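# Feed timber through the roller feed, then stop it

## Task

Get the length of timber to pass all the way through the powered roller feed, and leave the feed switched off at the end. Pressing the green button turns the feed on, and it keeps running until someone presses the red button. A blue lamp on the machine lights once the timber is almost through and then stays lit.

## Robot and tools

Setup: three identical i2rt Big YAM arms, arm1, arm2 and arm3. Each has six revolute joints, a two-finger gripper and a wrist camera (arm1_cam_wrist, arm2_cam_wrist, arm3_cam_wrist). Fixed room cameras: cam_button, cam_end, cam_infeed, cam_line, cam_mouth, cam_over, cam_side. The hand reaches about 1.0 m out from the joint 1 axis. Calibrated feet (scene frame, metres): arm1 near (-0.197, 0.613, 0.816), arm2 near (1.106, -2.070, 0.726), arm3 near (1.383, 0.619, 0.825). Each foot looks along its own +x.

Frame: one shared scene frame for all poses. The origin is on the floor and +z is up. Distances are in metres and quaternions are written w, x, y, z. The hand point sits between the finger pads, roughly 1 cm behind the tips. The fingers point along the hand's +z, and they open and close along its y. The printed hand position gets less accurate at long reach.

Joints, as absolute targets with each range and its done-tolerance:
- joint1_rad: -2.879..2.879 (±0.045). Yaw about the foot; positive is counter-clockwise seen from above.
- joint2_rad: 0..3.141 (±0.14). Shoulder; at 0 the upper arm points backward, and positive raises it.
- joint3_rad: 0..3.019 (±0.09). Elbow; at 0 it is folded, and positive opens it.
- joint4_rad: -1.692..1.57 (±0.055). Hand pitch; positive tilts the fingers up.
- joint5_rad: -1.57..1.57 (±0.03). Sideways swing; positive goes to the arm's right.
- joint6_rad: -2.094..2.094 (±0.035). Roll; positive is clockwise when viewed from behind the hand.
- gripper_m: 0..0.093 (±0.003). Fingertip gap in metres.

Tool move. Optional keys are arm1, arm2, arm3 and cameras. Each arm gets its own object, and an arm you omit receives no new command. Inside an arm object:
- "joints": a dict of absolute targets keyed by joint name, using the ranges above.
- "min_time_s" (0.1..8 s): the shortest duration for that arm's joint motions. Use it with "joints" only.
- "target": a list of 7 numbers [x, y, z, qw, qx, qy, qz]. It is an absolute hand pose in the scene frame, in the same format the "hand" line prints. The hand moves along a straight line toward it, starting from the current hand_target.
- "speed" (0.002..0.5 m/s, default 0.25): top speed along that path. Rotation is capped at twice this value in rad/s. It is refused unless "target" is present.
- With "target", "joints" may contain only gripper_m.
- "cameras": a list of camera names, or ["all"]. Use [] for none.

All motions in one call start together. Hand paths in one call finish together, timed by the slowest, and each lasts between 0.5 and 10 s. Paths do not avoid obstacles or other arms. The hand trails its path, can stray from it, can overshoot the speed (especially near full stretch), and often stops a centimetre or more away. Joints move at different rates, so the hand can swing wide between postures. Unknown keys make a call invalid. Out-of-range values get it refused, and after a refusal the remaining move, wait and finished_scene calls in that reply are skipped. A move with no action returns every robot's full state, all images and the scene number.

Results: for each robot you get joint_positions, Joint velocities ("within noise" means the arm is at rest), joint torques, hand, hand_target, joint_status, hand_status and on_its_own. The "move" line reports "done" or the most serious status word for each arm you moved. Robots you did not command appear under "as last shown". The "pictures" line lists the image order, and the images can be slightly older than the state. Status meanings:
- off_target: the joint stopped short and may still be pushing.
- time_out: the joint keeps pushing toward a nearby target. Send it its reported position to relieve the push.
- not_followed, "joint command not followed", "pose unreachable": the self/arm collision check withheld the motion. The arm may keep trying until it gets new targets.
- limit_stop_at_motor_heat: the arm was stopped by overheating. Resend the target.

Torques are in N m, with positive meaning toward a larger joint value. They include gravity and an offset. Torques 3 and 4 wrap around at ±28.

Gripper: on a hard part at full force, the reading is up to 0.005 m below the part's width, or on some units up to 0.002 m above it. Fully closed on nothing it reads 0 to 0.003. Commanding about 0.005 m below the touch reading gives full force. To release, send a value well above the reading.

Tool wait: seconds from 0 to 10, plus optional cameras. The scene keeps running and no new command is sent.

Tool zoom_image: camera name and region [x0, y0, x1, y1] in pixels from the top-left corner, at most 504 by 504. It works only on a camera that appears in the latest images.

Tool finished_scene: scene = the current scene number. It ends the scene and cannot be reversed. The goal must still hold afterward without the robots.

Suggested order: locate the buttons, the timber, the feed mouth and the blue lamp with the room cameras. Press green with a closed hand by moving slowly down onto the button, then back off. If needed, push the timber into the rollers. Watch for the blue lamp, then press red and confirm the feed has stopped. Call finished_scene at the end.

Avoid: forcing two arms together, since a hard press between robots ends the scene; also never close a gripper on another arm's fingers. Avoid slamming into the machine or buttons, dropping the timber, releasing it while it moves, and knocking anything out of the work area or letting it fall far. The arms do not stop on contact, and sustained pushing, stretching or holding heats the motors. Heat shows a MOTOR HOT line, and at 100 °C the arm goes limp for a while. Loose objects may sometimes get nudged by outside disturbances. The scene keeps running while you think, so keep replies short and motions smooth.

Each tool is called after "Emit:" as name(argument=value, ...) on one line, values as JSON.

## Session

Emit:
move(cameras=["cam_infeed", "cam_over", "cam_button", "cam_mouth"])

Scene clock: 0.00 s.
Joint torques (N m): no reading
Motor temperatures (°C): arm1=[24 31 32 24 25 24 23] | arm2=[28 31 30 25 24 26 25] | arm3=[32 27 27 24 25 25 26]
Heat: arm1: hottest joint3_rad 32 °C; arm2: hottest joint2_rad 31 °C; arm3: hottest joint1_rad 32 °C.
Joint velocities: within noise
arm1.joint_positions: joint1_rad=-0.086 joint2_rad=+0.600 joint3_rad=+1.454 joint4_rad=-1.168 joint5_rad=-0.051 joint6_rad=+0.598 gripper_m=+0.09396
arm1.joint_status: not commanded
arm1.hand: x=-0.1944 y=+0.3807 z=+1.4282 quat_wxyz=(-0.536, -0.705, -0.394, +0.245) (m; scene frame)
arm1.hand_target: x=-0.1947 y=+0.3852 z=+1.4381 quat_wxyz=(-0.544, -0.699, -0.391, +0.249) (m; scene frame)
arm1.hand_status: not commanded
arm2.joint_positions: joint1_rad=-0.167 joint2_rad=+0.630 joint3_rad=+1.441 joint4_rad=-1.213 joint5_rad=+0.249 joint6_rad=-0.082 gripper_m=+0.09396
arm2.joint_status: not commanded
arm2.hand: x=+1.1299 y=-1.8187 z=+1.3136 quat_wxyz=(-0.456, +0.589, -0.589, -0.312) (m; scene frame)
arm2.hand_target: x=+1.1302 y=-1.8224 z=+1.3240 quat_wxyz=(-0.463, +0.584, -0.586, -0.319) (m; scene frame)
arm2.hand_status: not commanded
arm3.joint_positions: joint1_rad=-0.381 joint2_rad=+0.630 joint3_rad=+1.455 joint4_rad=-1.244 joint5_rad=+0.162 joint6_rad=-0.652 gripper_m=+0.09396
arm3.joint_status: not commanded
arm3.hand: x=+1.2491 y=+0.4192 z=+1.4139 quat_wxyz=(-0.043, -0.575, -0.608, +0.546) (m; scene frame)
arm3.hand_target: x=+1.2511 y=+0.4226 z=+1.4275 quat_wxyz=(-0.046, -0.570, -0.601, +0.558) (m; scene frame)
arm3.hand_status: not commanded
pictures: cam_button, cam_infeed, cam_mouth, cam_over

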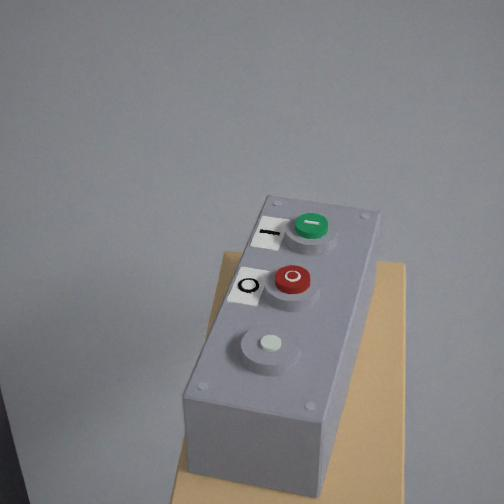

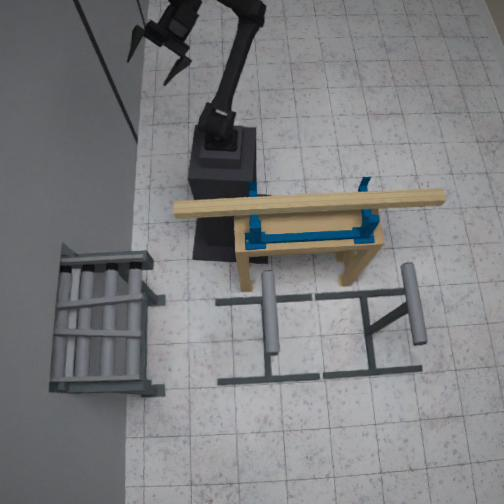

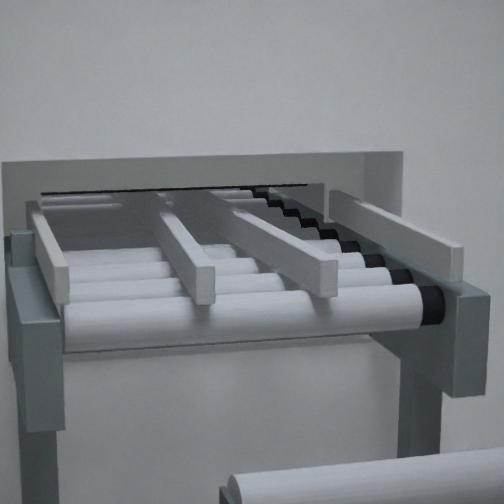

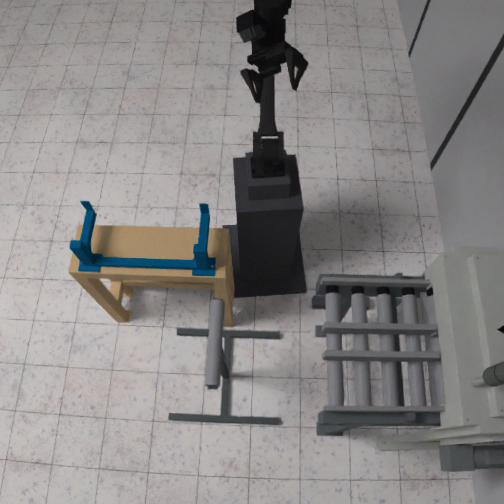

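Emit:
zoom_image(camera="cam_infeed", region=[40, 170, 240, 400])

Emit:
zoom_image(camera="cam_infeed", region=[170, 160, 460, 400])

Emit:
zoom_image(camera="cam_over", region=[200, 260, 460, 450])

Scaled by 2.191 from the camera's 504x504 image, which has a finer 720x720 frame.

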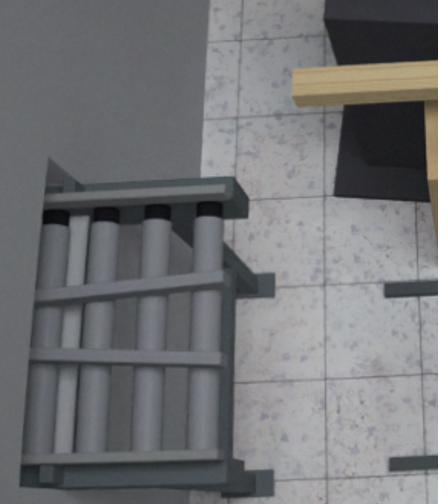

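Scaled by 1.738 from the camera's 504x504 image, which has a finer 720x720 frame.

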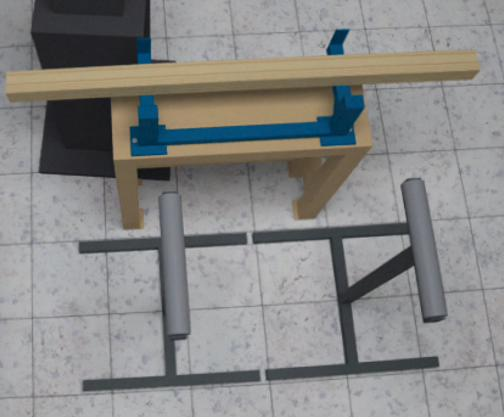

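Scaled by 1.938 from the camera's 504x504 image, which has a finer 720x720 frame.

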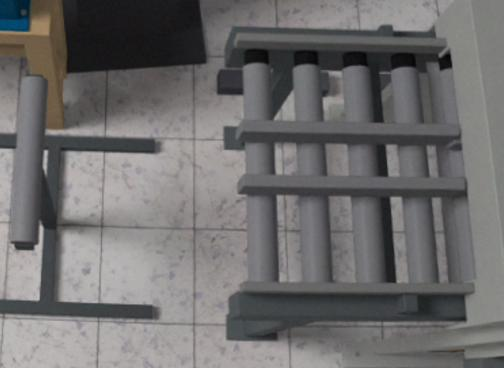

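Emit:
move(arm3={"joints": {"joint1_rad": 0.997, "joint2_rad": 1.53, "joint3_rad": 1.03, "joint4_rad": -1.072, "joint5_rad": 0.0, "joint6_rad": -0.677, "gripper_m": 0.093}, "min_time_s": 2.2}, arm2={"target": [0.985, -1.738, 0.97, 0, 0.786, -0.618, 0], "speed": 0.35, "joints": {"gripper_m": 0.0}}, cameras=["arm2_cam_wrist", "arm3_cam_wrist"])

Scene clock: 3.57 s.
Joint torques (N m): arm1=[0.03 4.37 9.77 2.06 -0.02 0.05] | arm2=[1.08 -7.53 9.11 0.32 -0.11 -0.11] | arm3=[-0.38 -11.87 8.02 0.85 -0.16 0.06]
Motor temperatures (°C): arm1=[24 31 33 24 25 24 23] | arm2=[28 31 31 25 24 26 25] | arm3=[32 27 27 24 25 25 26]
Heat: arm1: hottest joint3_rad 33 °C; arm2: hottest joint2_rad 31 °C; arm3: hottest joint1_rad 32 °C.
move: arm2 done; arm3 done
Joint velocities: within noise
arm1: as last shown
arm2.joint_positions: joint1_rad=+0.095 joint2_rad=+1.238 joint3_rad=+1.204 joint4_rad=-1.515 joint5_rad=+0.008 joint6_rad=+0.127 gripper_m=+0.00035
arm2.joint_status: all done
arm2.hand: x=+0.9896 y=-1.7377 z=+0.9726 quat_wxyz=(-0.005, +0.780, -0.626, -0.005) (m; scene frame)
arm2.hand_target: x=+0.9850 y=-1.7380 z=+0.9701 quat_wxyz=(+0.000, +0.786, -0.618, +0.000) (m; scene frame)
arm2.hand_status: done (0.005 m and 1.3 deg from the pose sent, 0.382 m and 68.3 deg at the start)
arm3.joint_positions: joint1_rad=+0.997 joint2_rad=+1.524 joint3_rad=+1.031 joint4_rad=-1.085 joint5_rad=+0.002 joint6_rad=-0.669 gripper_m=+0.09312
arm3.joint_status: all done
arm3.hand: x=+1.6969 y=+0.3599 z=+0.9037 quat_wxyz=(+0.008, -0.010, -1.000, -0.004) (m; scene frame)
arm3.hand_target: x=+1.6991 y=+0.3585 z=+0.9011 quat_wxyz=(+0.005, -0.006, -1.000, -0.003) (m; scene frame)
arm3.hand_status: not commanded
pictures: arm2_cam_wrist, arm3_cam_wrist
camera_calibration:
arm2_cam_wrist: T_world_to_cam=[[0.974134, 0.22596, 0.00204539, -0.572523], [0.184931, -0.802391, 0.567424, -2.12427], [0.129856, -0.552369, -0.823423, -0.161425], [0, 0, 0, 1]] pos_world=[0.971519, -1.66429, 1.07361]
arm3_cam_wrist: T_world_to_cam=[[-0.0186521, -0.999641, -0.0192562, 0.408773], [-0.796039, 0.00319443, 0.605237, 0.803847], [-0.604958, 0.0266177, -0.795813, 1.86087], [0, 0, 0, 1]] pos_world=[1.77326, 0.356526, 1.00225]

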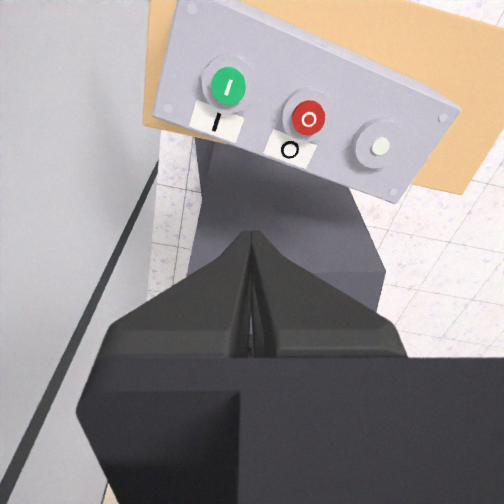

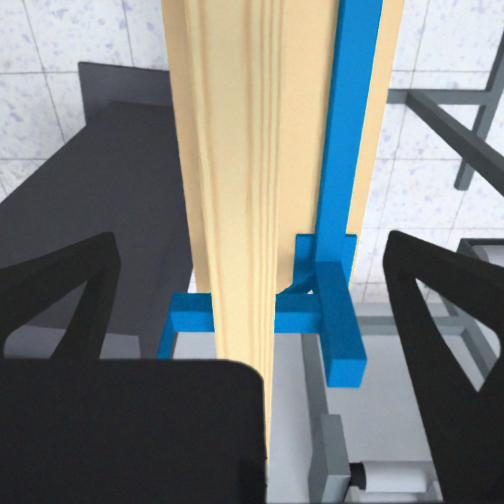

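Emit:
zoom_image(camera="arm3_cam_wrist", region=[140, 0, 420, 280])

Scaled by 1.800 from the camera's 504x504 image, which has a finer 720x720 frame.

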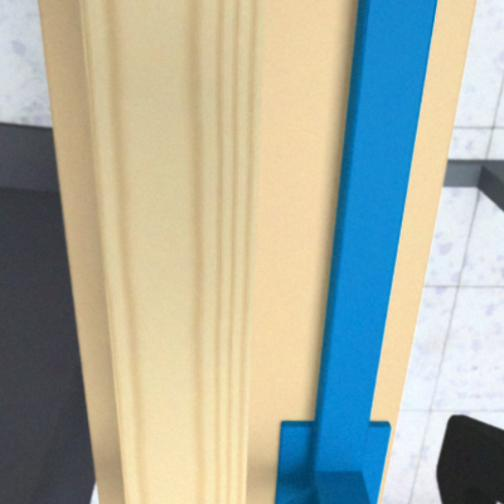

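Emit:
move(arm3={"target": [1.707, 0.368, 0.81, 0, 0, 1, 0], "speed": 0.2}, arm2={"target": [0.969, -1.722, 0.85, 0, 0.786, -0.618, 0], "speed": 0.3}, cameras=["arm3_cam_wrist", "arm2_cam_wrist"])

Emit:
zoom_image(camera="arm3_cam_wrist", region=[80, 0, 460, 380])

Scene clock: 5.53 s.
Joint torques (N m): arm1=[0.03 4.25 9.77 2.02 -0.03 0.07] | arm2=[0.73 -8.18 8.68 0.83 -0.11 0.08] | arm3=[0.62 -11.87 6.89 0.92 -0.2 0.16]
Motor temperatures (°C): arm1=[24 31 33 24 25 24 23] | arm2=[28 31 31 25 24 26 25] | arm3=[32 27 27 24 25 25 26]
Heat: arm1: hottest joint3_rad 33 °C; arm2: hottest joint2_rad 31 °C; arm3: hottest joint1_rad 32 °C.
move: arm2 done; arm3 done
Joint velocities: within noise
arm1: as last shown
arm2.joint_positions: joint1_rad=+0.119 joint2_rad=+1.355 joint3_rad=+0.996 joint4_rad=-1.199 joint5_rad=+0.008 joint6_rad=+0.133 gripper_m=+0.00035
arm2.joint_status: not commanded
arm2.hand: x=+0.9749 y=-1.7245 z=+0.8554 quat_wxyz=(-0.002, +0.786, -0.618, -0.001) (m; scene frame)
arm2.hand_target: x=+0.9691 y=-1.7221 z=+0.8501 quat_wxyz=(+0.000, +0.786, -0.618, +0.000) (m; scene frame)
arm2.hand_status: done (0.008 m and 0.3 deg from the pose sent, 0.125 m and 1.3 deg at the start)
arm3.joint_positions: joint1_rad=+1.017 joint2_rad=+1.665 joint3_rad=+0.920 joint4_rad=-0.817 joint5_rad=+0.001 joint6_rad=-0.667 gripper_m=+0.09312
arm3.joint_status: not commanded
arm3.hand: x=+1.7026 y=+0.3659 z=+0.8149 quat_wxyz=(+0.001, -0.001, -1.000, +0.000) (m; scene frame)
arm3.hand_target: x=+1.7068 y=+0.3680 z=+0.8102 quat_wxyz=(+0.000, +0.000, -1.000, +0.000) (m; scene frame)
arm3.hand_status: done (0.007 m and 0.2 deg from the pose sent, 0.095 m and 1.6 deg at the start)
pictures: arm2_cam_wrist, arm3_cam_wrist
camera_calibration:
arm2_cam_wrist: T_world_to_cam=[[0.969903, 0.243475, 0.00283314, -0.527311], [0.197658, -0.794076, 0.574783, -2.04881], [0.142195, -0.556923, -0.818301, -0.2729], [0, 0, 0, 1]] pos_world=[0.95521, -1.65051, 0.955802]
arm3_cam_wrist: T_world_to_cam=[[0.000241436, -0.999954, -0.0095818, 0.373321], [-0.804192, -0.00588928, 0.59434, 0.888134], [-0.594369, 0.00756211, -0.804157, 1.78935], [0, 0, 0, 1]] pos_world=[1.77768, 0.365003, 0.914645]

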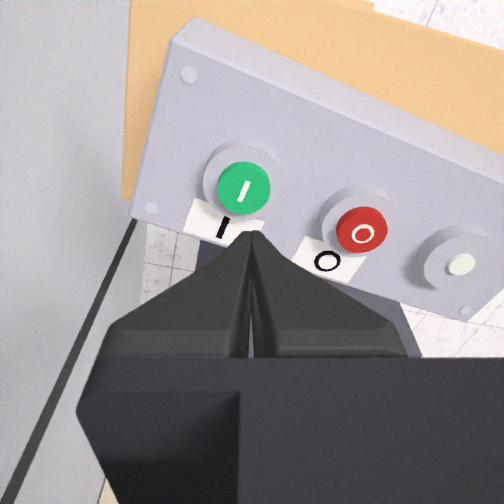

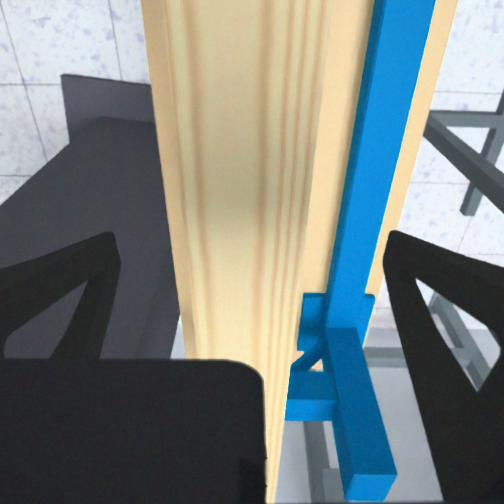

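Scaled by 1.326 from the camera's 504x504 image, which has a finer 720x720 frame.

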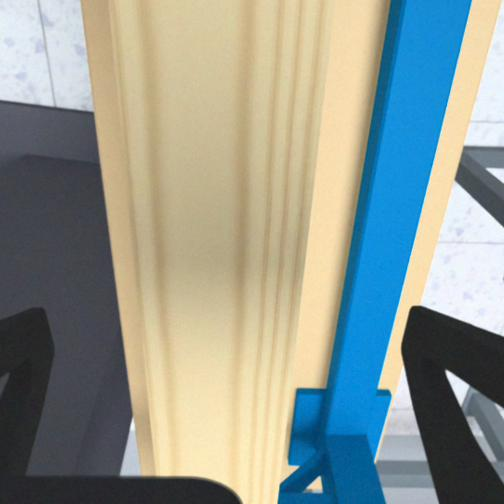

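Emit:
move(arm3={"target": [1.709, 0.372, 0.741, 0, 0, 1, 0], "speed": 0.15}, cameras=["arm3_cam_wrist", "cam_infeed"])

Scene clock: 7.20 s.
Joint torques (N m): arm1=[0.09 4.37 9.78 2.07 -0.03 0.06] | arm2=[1.38 -7.12 8.65 0.75 -0.1 0.1] | arm3=[0.79 -12.28 5.56 0.95 -0.17 0.17]
Motor temperatures (°C): arm1=[24 31 33 24 25 24 23] | arm2=[28 31 31 25 24 26 25] | arm3=[32 27 27 24 25 25 26]
Heat: arm1: hottest joint3_rad 33 °C; arm2: hottest joint2_rad 31 °C; arm3: hottest joint1_rad 32 °C.
move: arm3 done
Joint velocities: within noise
arm1, arm2: as last shown
arm2.hand: x=+0.9749 y=-1.7245 z=+0.8554 quat_wxyz=(-0.002, +0.786, -0.619, -0.001) (m; scene frame)
arm3.joint_positions: joint1_rad=+1.027 joint2_rad=+1.816 joint3_rad=+0.883 joint4_rad=-0.625 joint5_rad=+0.001 joint6_rad=-0.657 gripper_m=+0.09312
arm3.joint_status: not commanded
arm3.hand: x=+1.7060 y=+0.3683 z=+0.7469 quat_wxyz=(+0.000, -0.001, -1.000, +0.001) (m; scene frame)
arm3.hand_target: x=+1.7090 y=+0.3720 z=+0.7411 quat_wxyz=(+0.000, +0.000, -1.000, +0.000) (m; scene frame)
arm3.hand_status: done (0.008 m and 0.2 deg from the pose sent, 0.074 m and 0.2 deg at the start)
pictures: arm3_cam_wrist, cam_infeed
camera_calibration:
arm3_cam_wrist: T_world_to_cam=[[-0.000125223, -0.999971, -0.00756687, 0.374124], [-0.80581, -0.00438, 0.592158, 0.935171], [-0.592174, 0.00617161, -0.805786, 1.73455], [0, 0, 0, 1]] pos_world=[1.78078, 0.367504, 0.846743]

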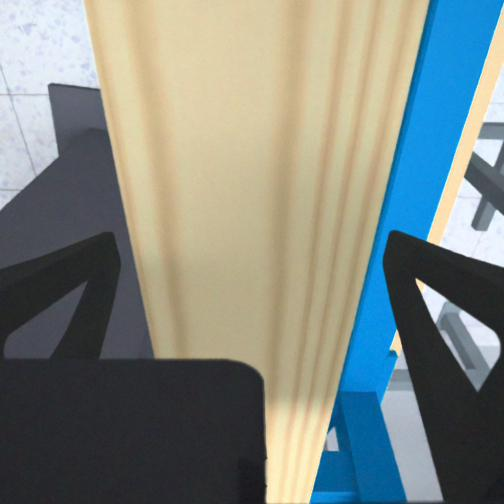

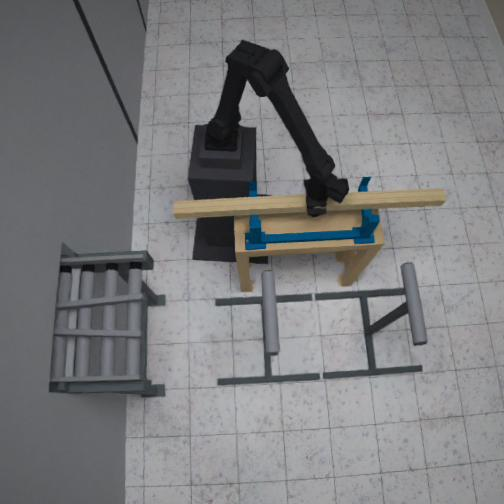

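Emit:
move(arm3={"joints": {"gripper_m": 0.034}})

Emit:
move(arm3={"target": [1.746, 0.334, 0.963, 0.05, 0, 0.998, -0.039], "speed": 0.15}, cameras=["cam_infeed"])

Scene clock: 8.00 s.
Joint torques (N m): arm1=[0.15 4.25 9.76 2.06 -0.03 0.06] | arm2=[1.26 -7.82 8.66 0.77 -0.11 0.07] | arm3=[0.73 -12.16 5.57 0.9 -0.18 0.14]
Motor temperatures (°C): arm1=[24 31 33 24 25 24 23] | arm2=[28 31 32 25 24 26 25] | arm3=[32 27 27 24 25 25 26]
Heat: arm1: hottest joint3_rad 33 °C; arm2: hottest joint3_rad 32 °C; arm3: hottest joint1_rad 32 °C.
move: arm3 off_target
Joint velocities: within noise
arm1, arm2: as last shown
arm3.joint_positions: joint1_rad=+1.027 joint2_rad=+1.816 joint3_rad=+0.883 joint4_rad=-0.625 joint5_rad=+0.000 joint6_rad=-0.652 gripper_m=+0.04915
arm3.joint_status: gripper_m off_target (ended at +0.04919, target +0.03400)
arm3.hand: x=+1.7061 y=+0.3685 z=+0.7469 quat_wxyz=(+0.000, -0.003, -1.000, +0.001) (m; scene frame)
arm3.hand_target: x=+1.7089 y=+0.3720 z=+0.7411 quat_wxyz=(+0.000, +0.000, -1.000, +0.000) (m; scene frame)
arm3.hand_status: not commanded
pictures: none

Scene clock: 13.40 s.
Joint torques (N m): arm1=[0.03 4.42 9.77 2.04 -0.02 0.06] | arm2=[0.79 -7.71 8.4 0.96 -0.12 0.06] | arm3=[-0.62 -16.85 17.68 -0.17 -0.11 0.03]
Motor temperatures (°C): arm1=[24 31 34 24 25 24 23] | arm2=[28 31 32 25 24 26 25] | arm3=[32 28 29 24 25 25 26]
Heat: arm1: hottest joint3_rad 34 °C; arm2: hottest joint3_rad 32 °C; arm3: hottest joint1_rad 32 °C.
move: arm3 off_target
Joint velocities: within noise
arm1, arm2: as last shown
arm3.joint_positions: joint1_rad=+1.027 joint2_rad=+1.544 joint3_rad=+1.024 joint4_rad=-1.085 joint5_rad=+0.000 joint6_rad=-0.658 gripper_m=+0.04915
arm3.joint_status: not commanded
arm3.hand: x=+1.7015 y=+0.3724 z=+0.8937 quat_wxyz=(+0.018, +0.000, -1.000, -0.013) (m; scene frame)
arm3.hand_target: x=+1.7392 y=+0.3392 z=+0.9642 quat_wxyz=(-0.050, +0.000, -0.998, +0.040) (m; scene frame)
arm3.hand_status: off_target (0.091 m and 9.9 deg from the pose sent, 0.222 m and 7.2 deg at the start; pose on its path clipped on 119 of 162 steps)
pictures: cam_infeed

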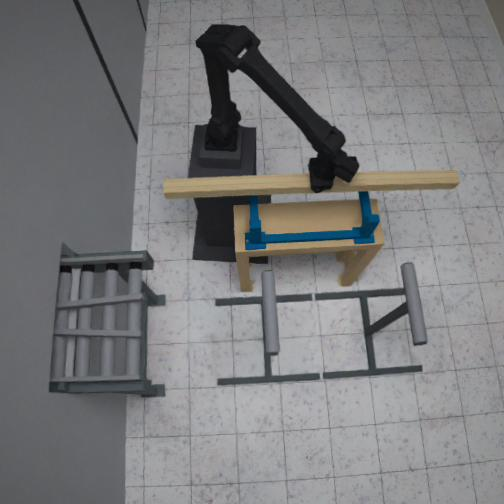

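Emit:
move(arm3={"joints": {"joint1_rad": 0.218, "joint2_rad": 2.073, "joint3_rad": 1.815, "joint4_rad": -1.122, "joint5_rad": 0.0, "joint6_rad": -1.465}, "min_time_s": 2.8}, arm2={"target": [0.968, -1.7205, 0.831, 0, 0.786, -0.618, 0], "speed": 0.05}, cameras=["cam_infeed", "cam_mouth", "arm2_cam_wrist"])

Scene clock: 20.10 s.
Joint torques (N m): arm1=[0.03 4.42 9.78 2.06 -0.04 0.07] | arm2=[0.85 -7.94 7.94 0.77 -0.07 0.08] | arm3=[0.21 -27.22 16.68 -0.1 -0.11 0.06]
Motor temperatures (°C): arm1=[24 31 34 24 25 24 23] | arm2=[28 31 33 25 24 26 25] | arm3=[32 30 32 24 25 25 27]
Heat: arm1: hottest joint3_rad 34 °C; arm2: hottest joint3_rad 33 °C; arm3: hottest joint1_rad 32 °C.
move: arm2 off_target; arm3 time_out
Joint velocities: within noise
arm1: as last shown
arm2.joint_positions: joint1_rad=+0.119 joint2_rad=+1.377 joint3_rad=+0.976 joint4_rad=-1.145 joint5_rad=+0.008 joint6_rad=+0.133 gripper_m=+0.00035
arm2.joint_status: not commanded
arm2.hand: x=+0.9729 y=-1.7198 z=+0.8408 quat_wxyz=(-0.005, +0.786, -0.619, -0.006) (m; scene frame)
arm2.hand_target: x=+0.9681 y=-1.7207 z=+0.8313 quat_wxyz=(+0.000, +0.786, -0.618, +0.000) (m; scene frame)
arm2.hand_status: off_target (0.011 m and 0.9 deg from the pose sent, 0.026 m and 0.3 deg at the start)
arm3.joint_positions: joint1_rad=+0.211 joint2_rad=+2.153 joint3_rad=+1.680 joint4_rad=-1.110 joint5_rad=-0.001 joint6_rad=-1.459 gripper_m=+0.04915
arm3.joint_status: joint3_rad time_out (moved +0.656 of +0.791); the others done
arm3.on_its_own: joint3_rad reads +1.680 and still pushes toward +1.792 since a time_out
arm3.hand: x=+1.4420 y=-0.0013 z=+0.8082 quat_wxyz=(+0.005, -0.008, -1.000, -0.009) (m; scene frame)
arm3.hand_target: x=+1.4521 y=-0.0496 z=+0.8998 quat_wxyz=(-0.004, -0.001, -0.997, +0.081) (m; scene frame)
arm3.hand_status: not commanded
pictures: arm2_cam_wrist, cam_infeed, cam_mouth
camera_calibration:
arm2_cam_wrist: T_world_to_cam=[[0.970023, 0.243009, 0.00140912, -0.526211], [0.199705, -0.800443, 0.565163, -2.0412], [0.138468, -0.54794, -0.824978, -0.257385], [0, 0, 0, 1]] pos_world=[0.953713, -1.64702, 0.942013]

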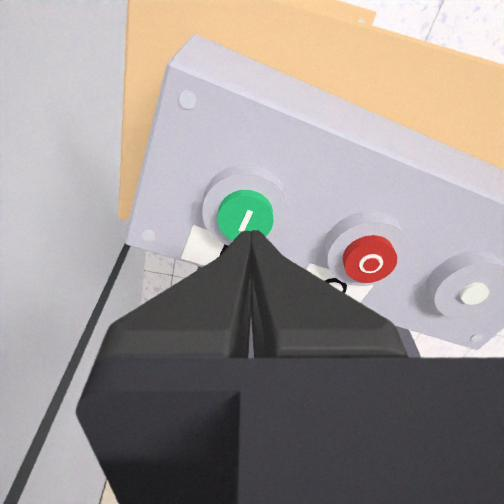

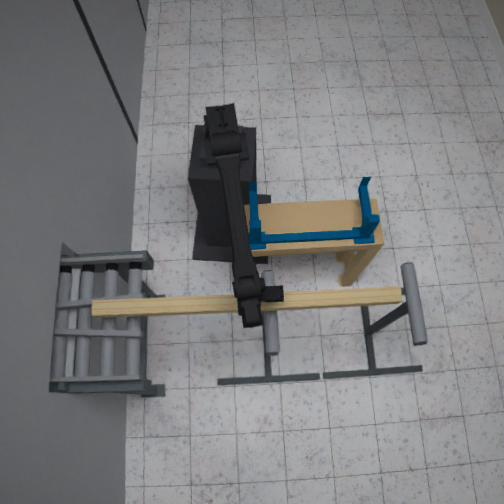

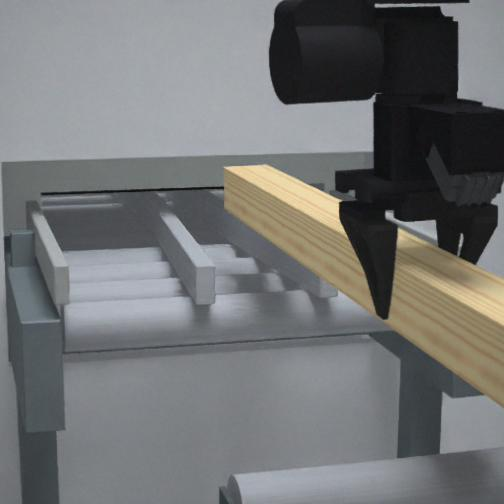

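Emit:
zoom_image(camera="cam_infeed", region=[40, 260, 440, 370])

Emit:
zoom_image(camera="cam_infeed", region=[40, 270, 180, 360])

Scaled by 1.260 from the camera's 504x504 image, which has a finer 720x720 frame.

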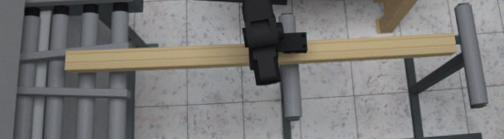

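Scaled by 3.600 from the camera's 504x504 image, which has a finer 720x720 frame.

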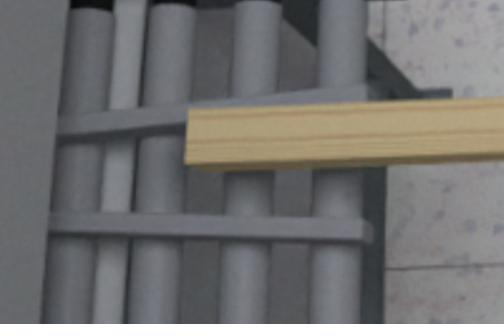

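Emit:
move(arm3={"target": [1.45, -0.055, 0.872, 0.004, 0, 0.997, -0.072], "speed": 0.12}, cameras=["cam_infeed"])

Emit:
zoom_image(camera="cam_infeed", region=[40, 270, 180, 360])

Scene clock: 21.63 s.
Joint torques (N m): arm1=[0.15 4.37 9.78 2.04 -0.04 0.05] | arm2=[1.38 -7.47 7.83 0.96 -0.07 0.07] | arm3=[0.21 -27.58 14.56 0.57 -0.15 0.03]
Motor temperatures (°C): arm1=[24 31 34 24 25 24 23] | arm2=[28 31 33 25 24 26 25] | arm3=[32 30 32 24 25 25 27]
Heat: arm1: hottest joint3_rad 34 °C; arm2: hottest joint3_rad 33 °C; arm3: hottest joint1_rad 32 °C.
move: arm3 off_target
Joint velocities: within noise
arm1, arm2: as last shown
arm3.joint_positions: joint1_rad=+0.211 joint2_rad=+2.180 joint3_rad=+1.680 joint4_rad=-1.094 joint5_rad=-0.002 joint6_rad=-1.463 gripper_m=+0.04915
arm3.joint_status: not commanded
arm3.hand: x=+1.4420 y=-0.0010 z=+0.7920 quat_wxyz=(+0.005, -0.006, -1.000, -0.015) (m; scene frame)
arm3.hand_target: x=+1.4493 y=-0.0470 z=+0.8741 quat_wxyz=(-0.004, +0.000, -0.997, +0.072) (m; scene frame)
arm3.hand_status: off_target (0.097 m and 10.0 deg from the pose sent, 0.084 m and 9.4 deg at the start; pose on its path clipped on 3 of 36 steps)
pictures: cam_infeed

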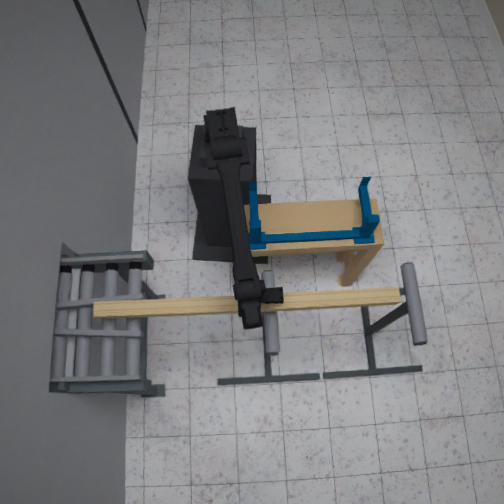

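Scaled by 3.600 from the camera's 504x504 image, which has a finer 720x720 frame.

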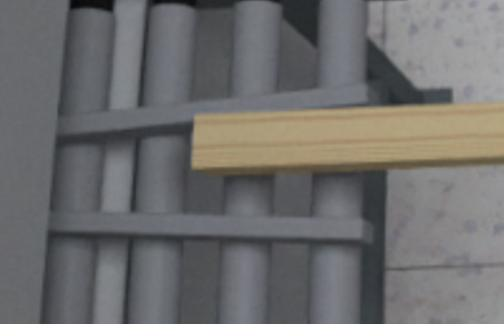

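Emit:
move(arm3={"target": [1.449, -0.068, 0.868, 0.004, 0, 0.997, -0.072], "speed": 0.12}, cameras=["cam_infeed", "cam_mouth"])

Emit:
zoom_image(camera="cam_infeed", region=[40, 270, 180, 360])

Scene clock: 23.67 s.
Joint torques (N m): arm1=[0.03 4.31 9.77 2.04 -0.03 0.05] | arm2=[0.85 -7.53 7.91 0.7 -0.11 0.09] | arm3=[-0.26 -27.58 14.91 0.49 -0.14 0.03]
Motor temperatures (°C): arm1=[24 31 35 24 25 24 23] | arm2=[28 31 33 25 24 26 25] | arm3=[32 31 33 24 25 25 27]
Heat: arm1: hottest joint3_rad 35 °C; arm2: hottest joint3_rad 33 °C; arm3: hottest joint3_rad 33 °C.
move: arm3 off_target
Joint velocities: within noise
arm1.joint_positions: joint1_rad=-0.086 joint2_rad=+0.600 joint3_rad=+1.454 joint4_rad=-1.168 joint5_rad=-0.051 joint6_rad=+0.598 gripper_m=+0.09396
arm1.joint_status: not commanded
arm1.hand: x=-0.1944 y=+0.3807 z=+1.4282 quat_wxyz=(-0.536, -0.705, -0.394, +0.245) (m; scene frame)
arm1.hand_target: x=-0.1947 y=+0.3852 z=+1.4381 quat_wxyz=(-0.544, -0.699, -0.391, +0.249) (m; scene frame)
arm1.hand_status: not commanded
arm2: as last shown
arm3.joint_positions: joint1_rad=+0.211 joint2_rad=+2.204 joint3_rad=+1.680 joint4_rad=-1.074 joint5_rad=-0.002 joint6_rad=-1.466 gripper_m=+0.04915
arm3.joint_status: not commanded
arm3.hand: x=+1.4421 y=-0.0021 z=+0.7776 quat_wxyz=(+0.005, -0.004, -1.000, -0.016) (m; scene frame)
arm3.hand_target: x=+1.4475 y=-0.0523 z=+0.8609 quat_wxyz=(-0.004, +0.000, -0.997, +0.072) (m; scene frame)
arm3.hand_status: off_target (0.112 m and 10.2 deg from the pose sent, 0.102 m and 10.0 deg at the start; pose on its path clipped on 29 of 41 steps)
pictures: cam_infeed, cam_mouth

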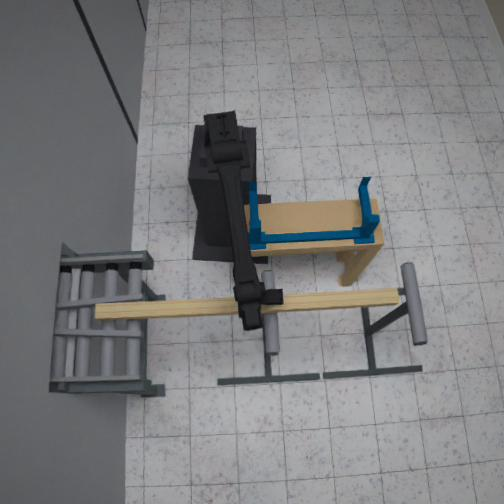

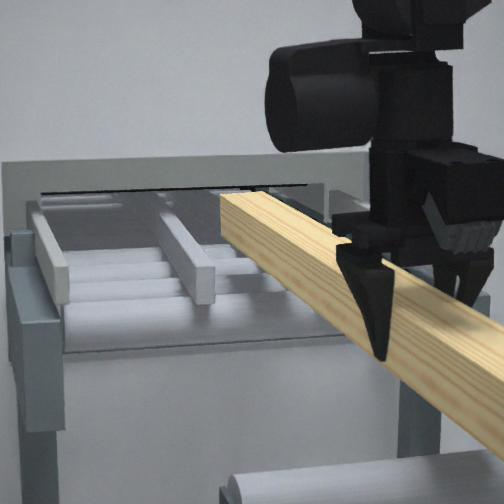

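Scaled by 3.600 from the camera's 504x504 image, which has a finer 720x720 frame.

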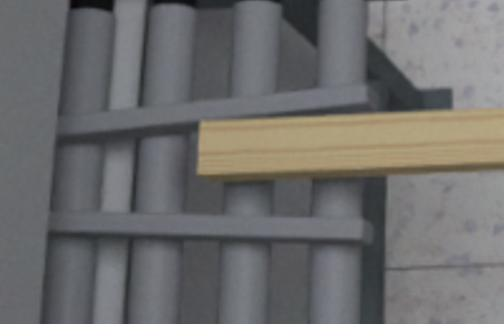

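Emit:
move(arm3={"joints": {"joint2_rad": 2.103, "joint3_rad": 1.775, "joint4_rad": -1.09}, "min_time_s": 1.0}, cameras=["cam_infeed", "cam_mouth"])

Emit:
zoom_image(camera="cam_infeed", region=[40, 270, 180, 360])

Scene clock: 29.07 s.
Joint torques (N m): arm1=[0.03 4.19 9.78 2.04 -0.03 0.05] | arm2=[0.79 -7.88 8.01 0.94 -0.1 0.11] | arm3=[-0.32 -28.92 15.16 -0.28 -0.13 0.04]
Motor temperatures (°C): arm1=[24 31 35 24 25 24 23] | arm2=[28 31 33 25 24 26 26] | arm3=[32 33 34 24 25 25 27]
Heat: arm1: hottest joint3_rad 35 °C; arm2: hottest joint3_rad 33 °C; arm3: hottest joint3_rad 34 °C.
move: arm3 time_out
Joint velocities: within noise
arm1, arm2: as last shown
arm3.joint_positions: joint1_rad=+0.211 joint2_rad=+2.204 joint3_rad=+1.680 joint4_rad=-1.074 joint5_rad=-0.002 joint6_rad=-1.466 gripper_m=+0.04915
arm3.joint_status: joint3_rad time_out (moved +0.000 of +0.095); the others done
arm3.on_its_own: joint3_rad reads +1.680 and still pushes toward +1.775 since a time_out
arm3.hand: x=+1.4421 y=-0.0021 z=+0.7776 quat_wxyz=(+0.005, -0.004, -1.000, -0.016) (m; scene frame)
arm3.hand_target: x=+1.4473 y=-0.0496 z=+0.8748 quat_wxyz=(-0.004, +0.000, -0.997, +0.073) (m; scene frame)
arm3.hand_status: not commanded
pictures: cam_infeed, cam_mouth

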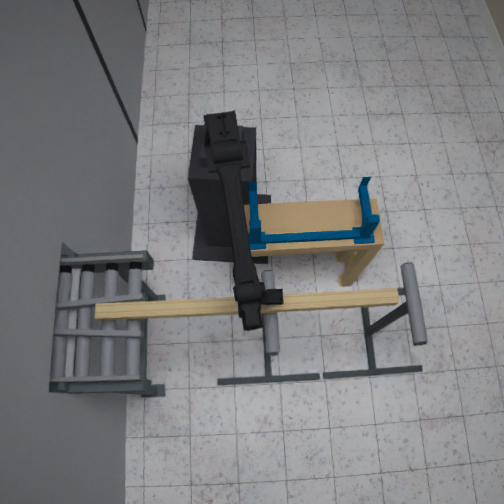

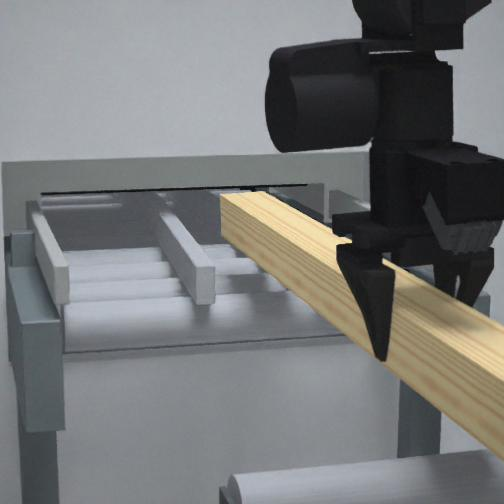

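Scaled by 3.600 from the camera's 504x504 image, which has a finer 720x720 frame.

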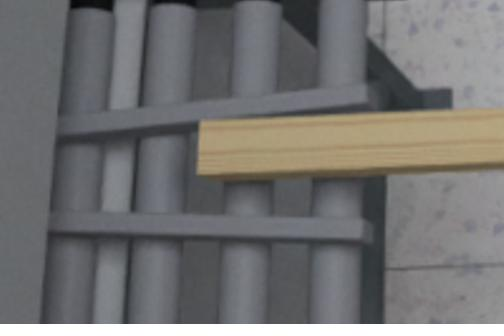

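Emit:
move(arm3={"joints": {"joint2_rad": 2.085, "joint3_rad": 1.80, "joint4_rad": -1.11}, "min_time_s": 1.0}, cameras=["cam_infeed"])

Emit:
zoom_image(camera="cam_infeed", region=[40, 270, 180, 360])

Scene clock: 31.93 s.
Joint torques (N m): arm1=[-0.03 4.37 9.77 2.03 -0.03 0.06] | arm2=[1.38 -8 7.87 0.88 -0.08 0.11] | arm3=[-0.44 -30.15 16.38 -0.34 -0.15 0.03]
Motor temperatures (°C): arm1=[24 31 35 24 25 24 23] | arm2=[28 31 33 25 24 26 26] | arm3=[32 35 35 24 25 25 27]
Heat: arm1: hottest joint3_rad 35 °C; arm2: hottest joint3_rad 33 °C; arm3: hottest joint2_rad 35 °C.
move: arm3 time_out
Joint velocities: within noise
arm1, arm2: as last shown
arm3.joint_positions: joint1_rad=+0.211 joint2_rad=+2.204 joint3_rad=+1.680 joint4_rad=-1.094 joint5_rad=-0.002 joint6_rad=-1.466 gripper_m=+0.04915
arm3.joint_status: joint3_rad time_out (moved +0.000 of +0.120); the others done
arm3.on_its_own: joint3_rad reads +1.680 and still pushes toward +1.792 since a time_out
arm3.hand: x=+1.4416 y=+0.0028 z=+0.7778 quat_wxyz=(+0.006, -0.004, -1.000, -0.026) (m; scene frame)
arm3.hand_target: x=+1.4478 y=-0.0523 z=+0.8927 quat_wxyz=(-0.005, +0.000, -0.997, +0.081) (m; scene frame)
arm3.hand_status: not commanded
pictures: cam_infeed

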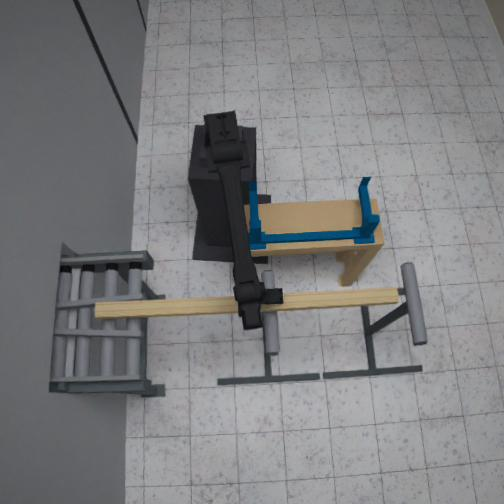

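Scaled by 3.600 from the camera's 504x504 image, which has a finer 720x720 frame.

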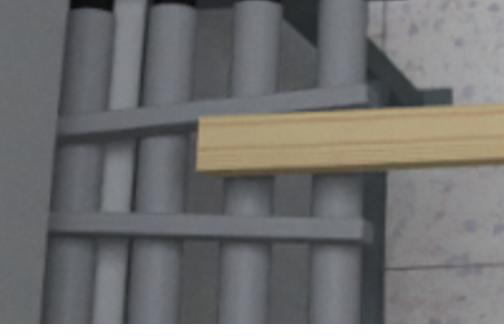

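Emit:
move(arm3={"joints": {"joint4_rad": -1.015}, "min_time_s": 0.8}, cameras=["cam_infeed"])

Emit:
zoom_image(camera="cam_infeed", region=[40, 270, 180, 360])

Scene clock: 33.30 s.
Joint torques (N m): arm1=[-0.03 4.37 9.78 2.02 -0.03 0.06] | arm2=[1.73 -7.59 7.91 0.81 -0.12 0.1] | arm3=[-0.26 -30.39 16.51 0.75 -0.16 0.04]
Motor temperatures (°C): arm1=[24 31 35 24 25 24 23] | arm2=[28 31 33 25 24 26 26] | arm3=[32 35 35 24 25 25 27]
Heat: arm1: hottest joint3_rad 35 °C; arm2: hottest joint3_rad 33 °C; arm3: hottest joint2_rad 35 °C.
move: arm3 done
Joint velocities: within noise
arm1, arm2: as last shown
arm3.joint_positions: joint1_rad=+0.211 joint2_rad=+2.204 joint3_rad=+1.680 joint4_rad=-1.028 joint5_rad=-0.002 joint6_rad=-1.466 gripper_m=+0.04915
arm3.joint_status: all done
arm3.on_its_own: joint3_rad reads +1.680 and still pushes toward +1.792 since a time_out
arm3.hand: x=+1.4431 y=-0.0135 z=+0.7775 quat_wxyz=(+0.003, -0.004, -1.000, +0.007) (m; scene frame)
arm3.hand_target: x=+1.4500 y=-0.0751 z=+0.8975 quat_wxyz=(-0.009, +0.000, -0.992, +0.128) (m; scene frame)
arm3.hand_status: not commanded
pictures: cam_infeed

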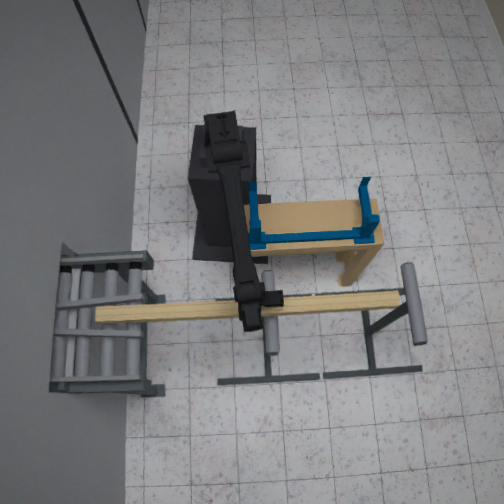

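Scaled by 3.600 from the camera's 504x504 image, which has a finer 720x720 frame.

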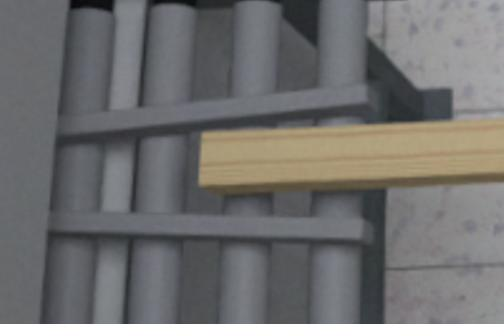

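Emit:
move(arm3={"target": [1.448, -0.053, 0.82, 0.004, 0, 0.996, -0.09], "speed": 0.1}, cameras=["cam_infeed"])

Emit:
zoom_image(camera="cam_infeed", region=[40, 270, 180, 360])

Scene clock: 35.50 s.
Joint torques (N m): arm1=[0.03 4.37 9.77 2.07 -0.03 0.06] | arm2=[1.44 -7.24 7.83 0.98 -0.13 0.08] | arm3=[-0.09 -27.93 10.63 0.92 0.01 0.07]
Motor temperatures (°C): arm1=[24 31 36 24 25 24 23] | arm2=[28 31 33 25 24 26 26] | arm3=[32 36 35 24 25 25 27]
Heat: arm1: hottest joint3_rad 36 °C; arm2: hottest joint3_rad 33 °C; arm3: hottest joint2_rad 36 °C.
move: arm3 off_target
Joint velocities: within noise
arm1, arm2: as last shown
arm3.joint_positions: joint1_rad=+0.211 joint2_rad=+2.225 joint3_rad=+1.643 joint4_rad=-0.941 joint5_rad=-0.002 joint6_rad=-1.466 gripper_m=+0.04915
arm3.joint_status: not commanded
arm3.hand: x=+1.4430 y=-0.0143 z=+0.7528 quat_wxyz=(+0.001, -0.004, -1.000, +0.021) (m; scene frame)
arm3.hand_target: x=+1.4477 y=-0.0491 z=+0.8204 quat_wxyz=(-0.004, +0.000, -0.996, +0.090) (m; scene frame)
arm3.hand_status: off_target (0.078 m and 7.9 deg from the pose sent, 0.058 m and 9.6 deg at the start; pose on its path clipped on 11 of 54 steps)
pictures: cam_infeed

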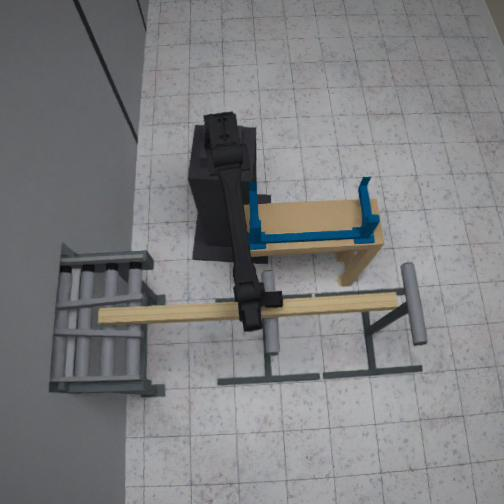

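Scaled by 3.600 from the camera's 504x504 image, which has a finer 720x720 frame.

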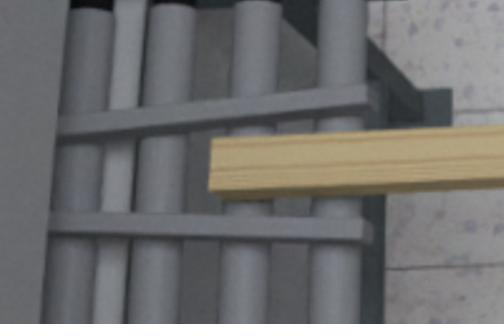

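Emit:
move(arm3={"target": [1.235, -0.066, 0.805, -0.006, 0, 0.997, -0.08], "speed": 0.15}, arm2={"target": [0.970, -1.7165, 0.835, 0, 0.786, -0.618, 0], "speed": 0.1}, cameras=["cam_infeed", "cam_mouth", "cam_button", "arm2_cam_wrist"])

Emit:
zoom_image(camera="cam_infeed", region=[40, 270, 180, 360])

Scene clock: 38.13 s.
Joint torques (N m): arm1=[-0.03 4.31 9.81 2.07 -0.03 0.06] | arm2=[0.26 -7.3 8.94 0.44 -0.09 0.03] | arm3=[-0.97 -26.17 16.44 -0.01 -0.87 -0.02]
Motor temperatures (°C): arm1=[24 31 36 24 25 24 23] | arm2=[28 31 33 25 24 26 26] | arm3=[32 36 36 24 25 25 27]
Heat: arm1: hottest joint3_rad 36 °C; arm2: hottest joint3_rad 33 °C; arm3: hottest joint2_rad 36 °C.
move: arm2 done; arm3 off_target
Joint velocities: within noise
arm1: as last shown
arm2.joint_positions: joint1_rad=+0.119 joint2_rad=+1.378 joint3_rad=+0.976 joint4_rad=-1.145 joint5_rad=+0.008 joint6_rad=+0.133 gripper_m=+0.00035
arm2.joint_status: not commanded
arm2.hand: x=+0.9729 y=-1.7198 z=+0.8402 quat_wxyz=(-0.005, +0.786, -0.619, -0.005) (m; scene frame)
arm2.hand_target: x=+0.9700 y=-1.7166 z=+0.8351 quat_wxyz=(+0.000, +0.786, -0.618, +0.000) (m; scene frame)
arm2.hand_status: done (0.007 m and 0.8 deg from the pose sent, 0.007 m and 0.9 deg at the start)
arm3.joint_positions: joint1_rad=-0.096 joint2_rad=+2.275 joint3_rad=+1.666 joint4_rad=-0.960 joint5_rad=-0.013 joint6_rad=-1.775 gripper_m=+0.04915
arm3.joint_status: not commanded
arm3.hand: x=+1.2510 y=+0.0011 z=+0.7316 quat_wxyz=(-0.001, -0.003, -1.000, +0.000) (m; scene frame)
arm3.hand_target: x=+1.2366 y=-0.0564 z=+0.8085 quat_wxyz=(+0.007, +0.001, -0.997, +0.081) (m; scene frame)
arm3.hand_status: off_target (0.101 m and 9.3 deg from the pose sent, 0.221 m and 6.8 deg at the start; pose on its path clipped on 37 of 73 steps)
pictures: arm2_cam_wrist, cam_button, cam_infeed, cam_mouth
camera_calibration:
arm2_cam_wrist: T_world_to_cam=[[0.970028, 0.242988, 0.00154359, -0.526302], [0.199407, -0.799647, 0.566393, -2.04032], [0.138861, -0.549109, -0.824134, -0.260908], [0, 0, 0, 1]] pos_world=[0.953613, -1.64692, 0.941411]

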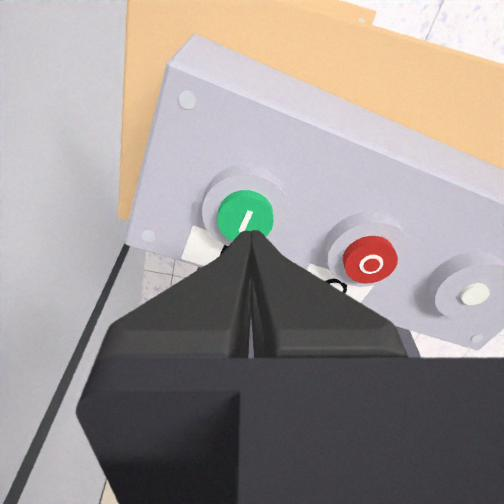

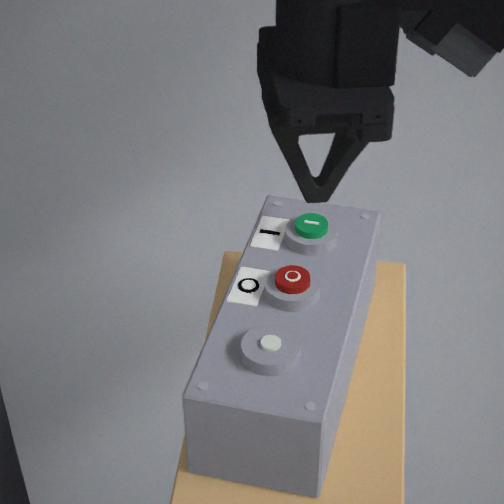

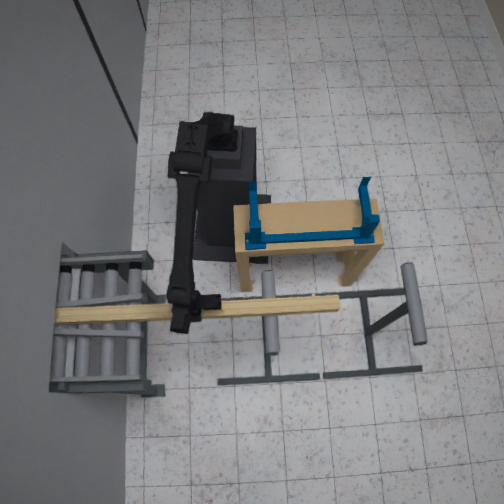

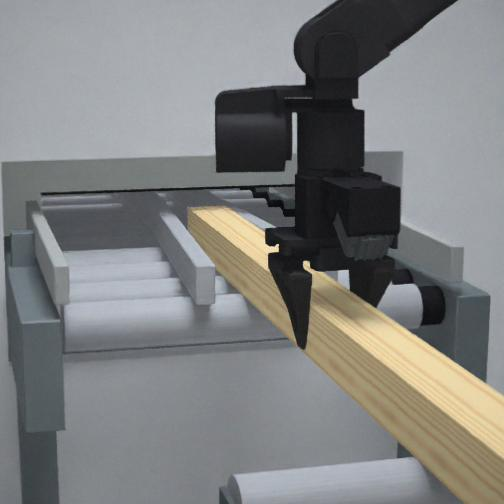

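Scaled by 3.600 from the camera's 504x504 image, which has a finer 720x720 frame.

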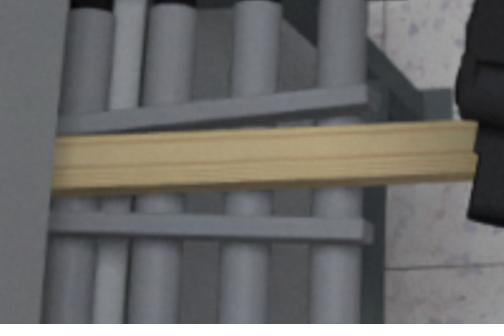

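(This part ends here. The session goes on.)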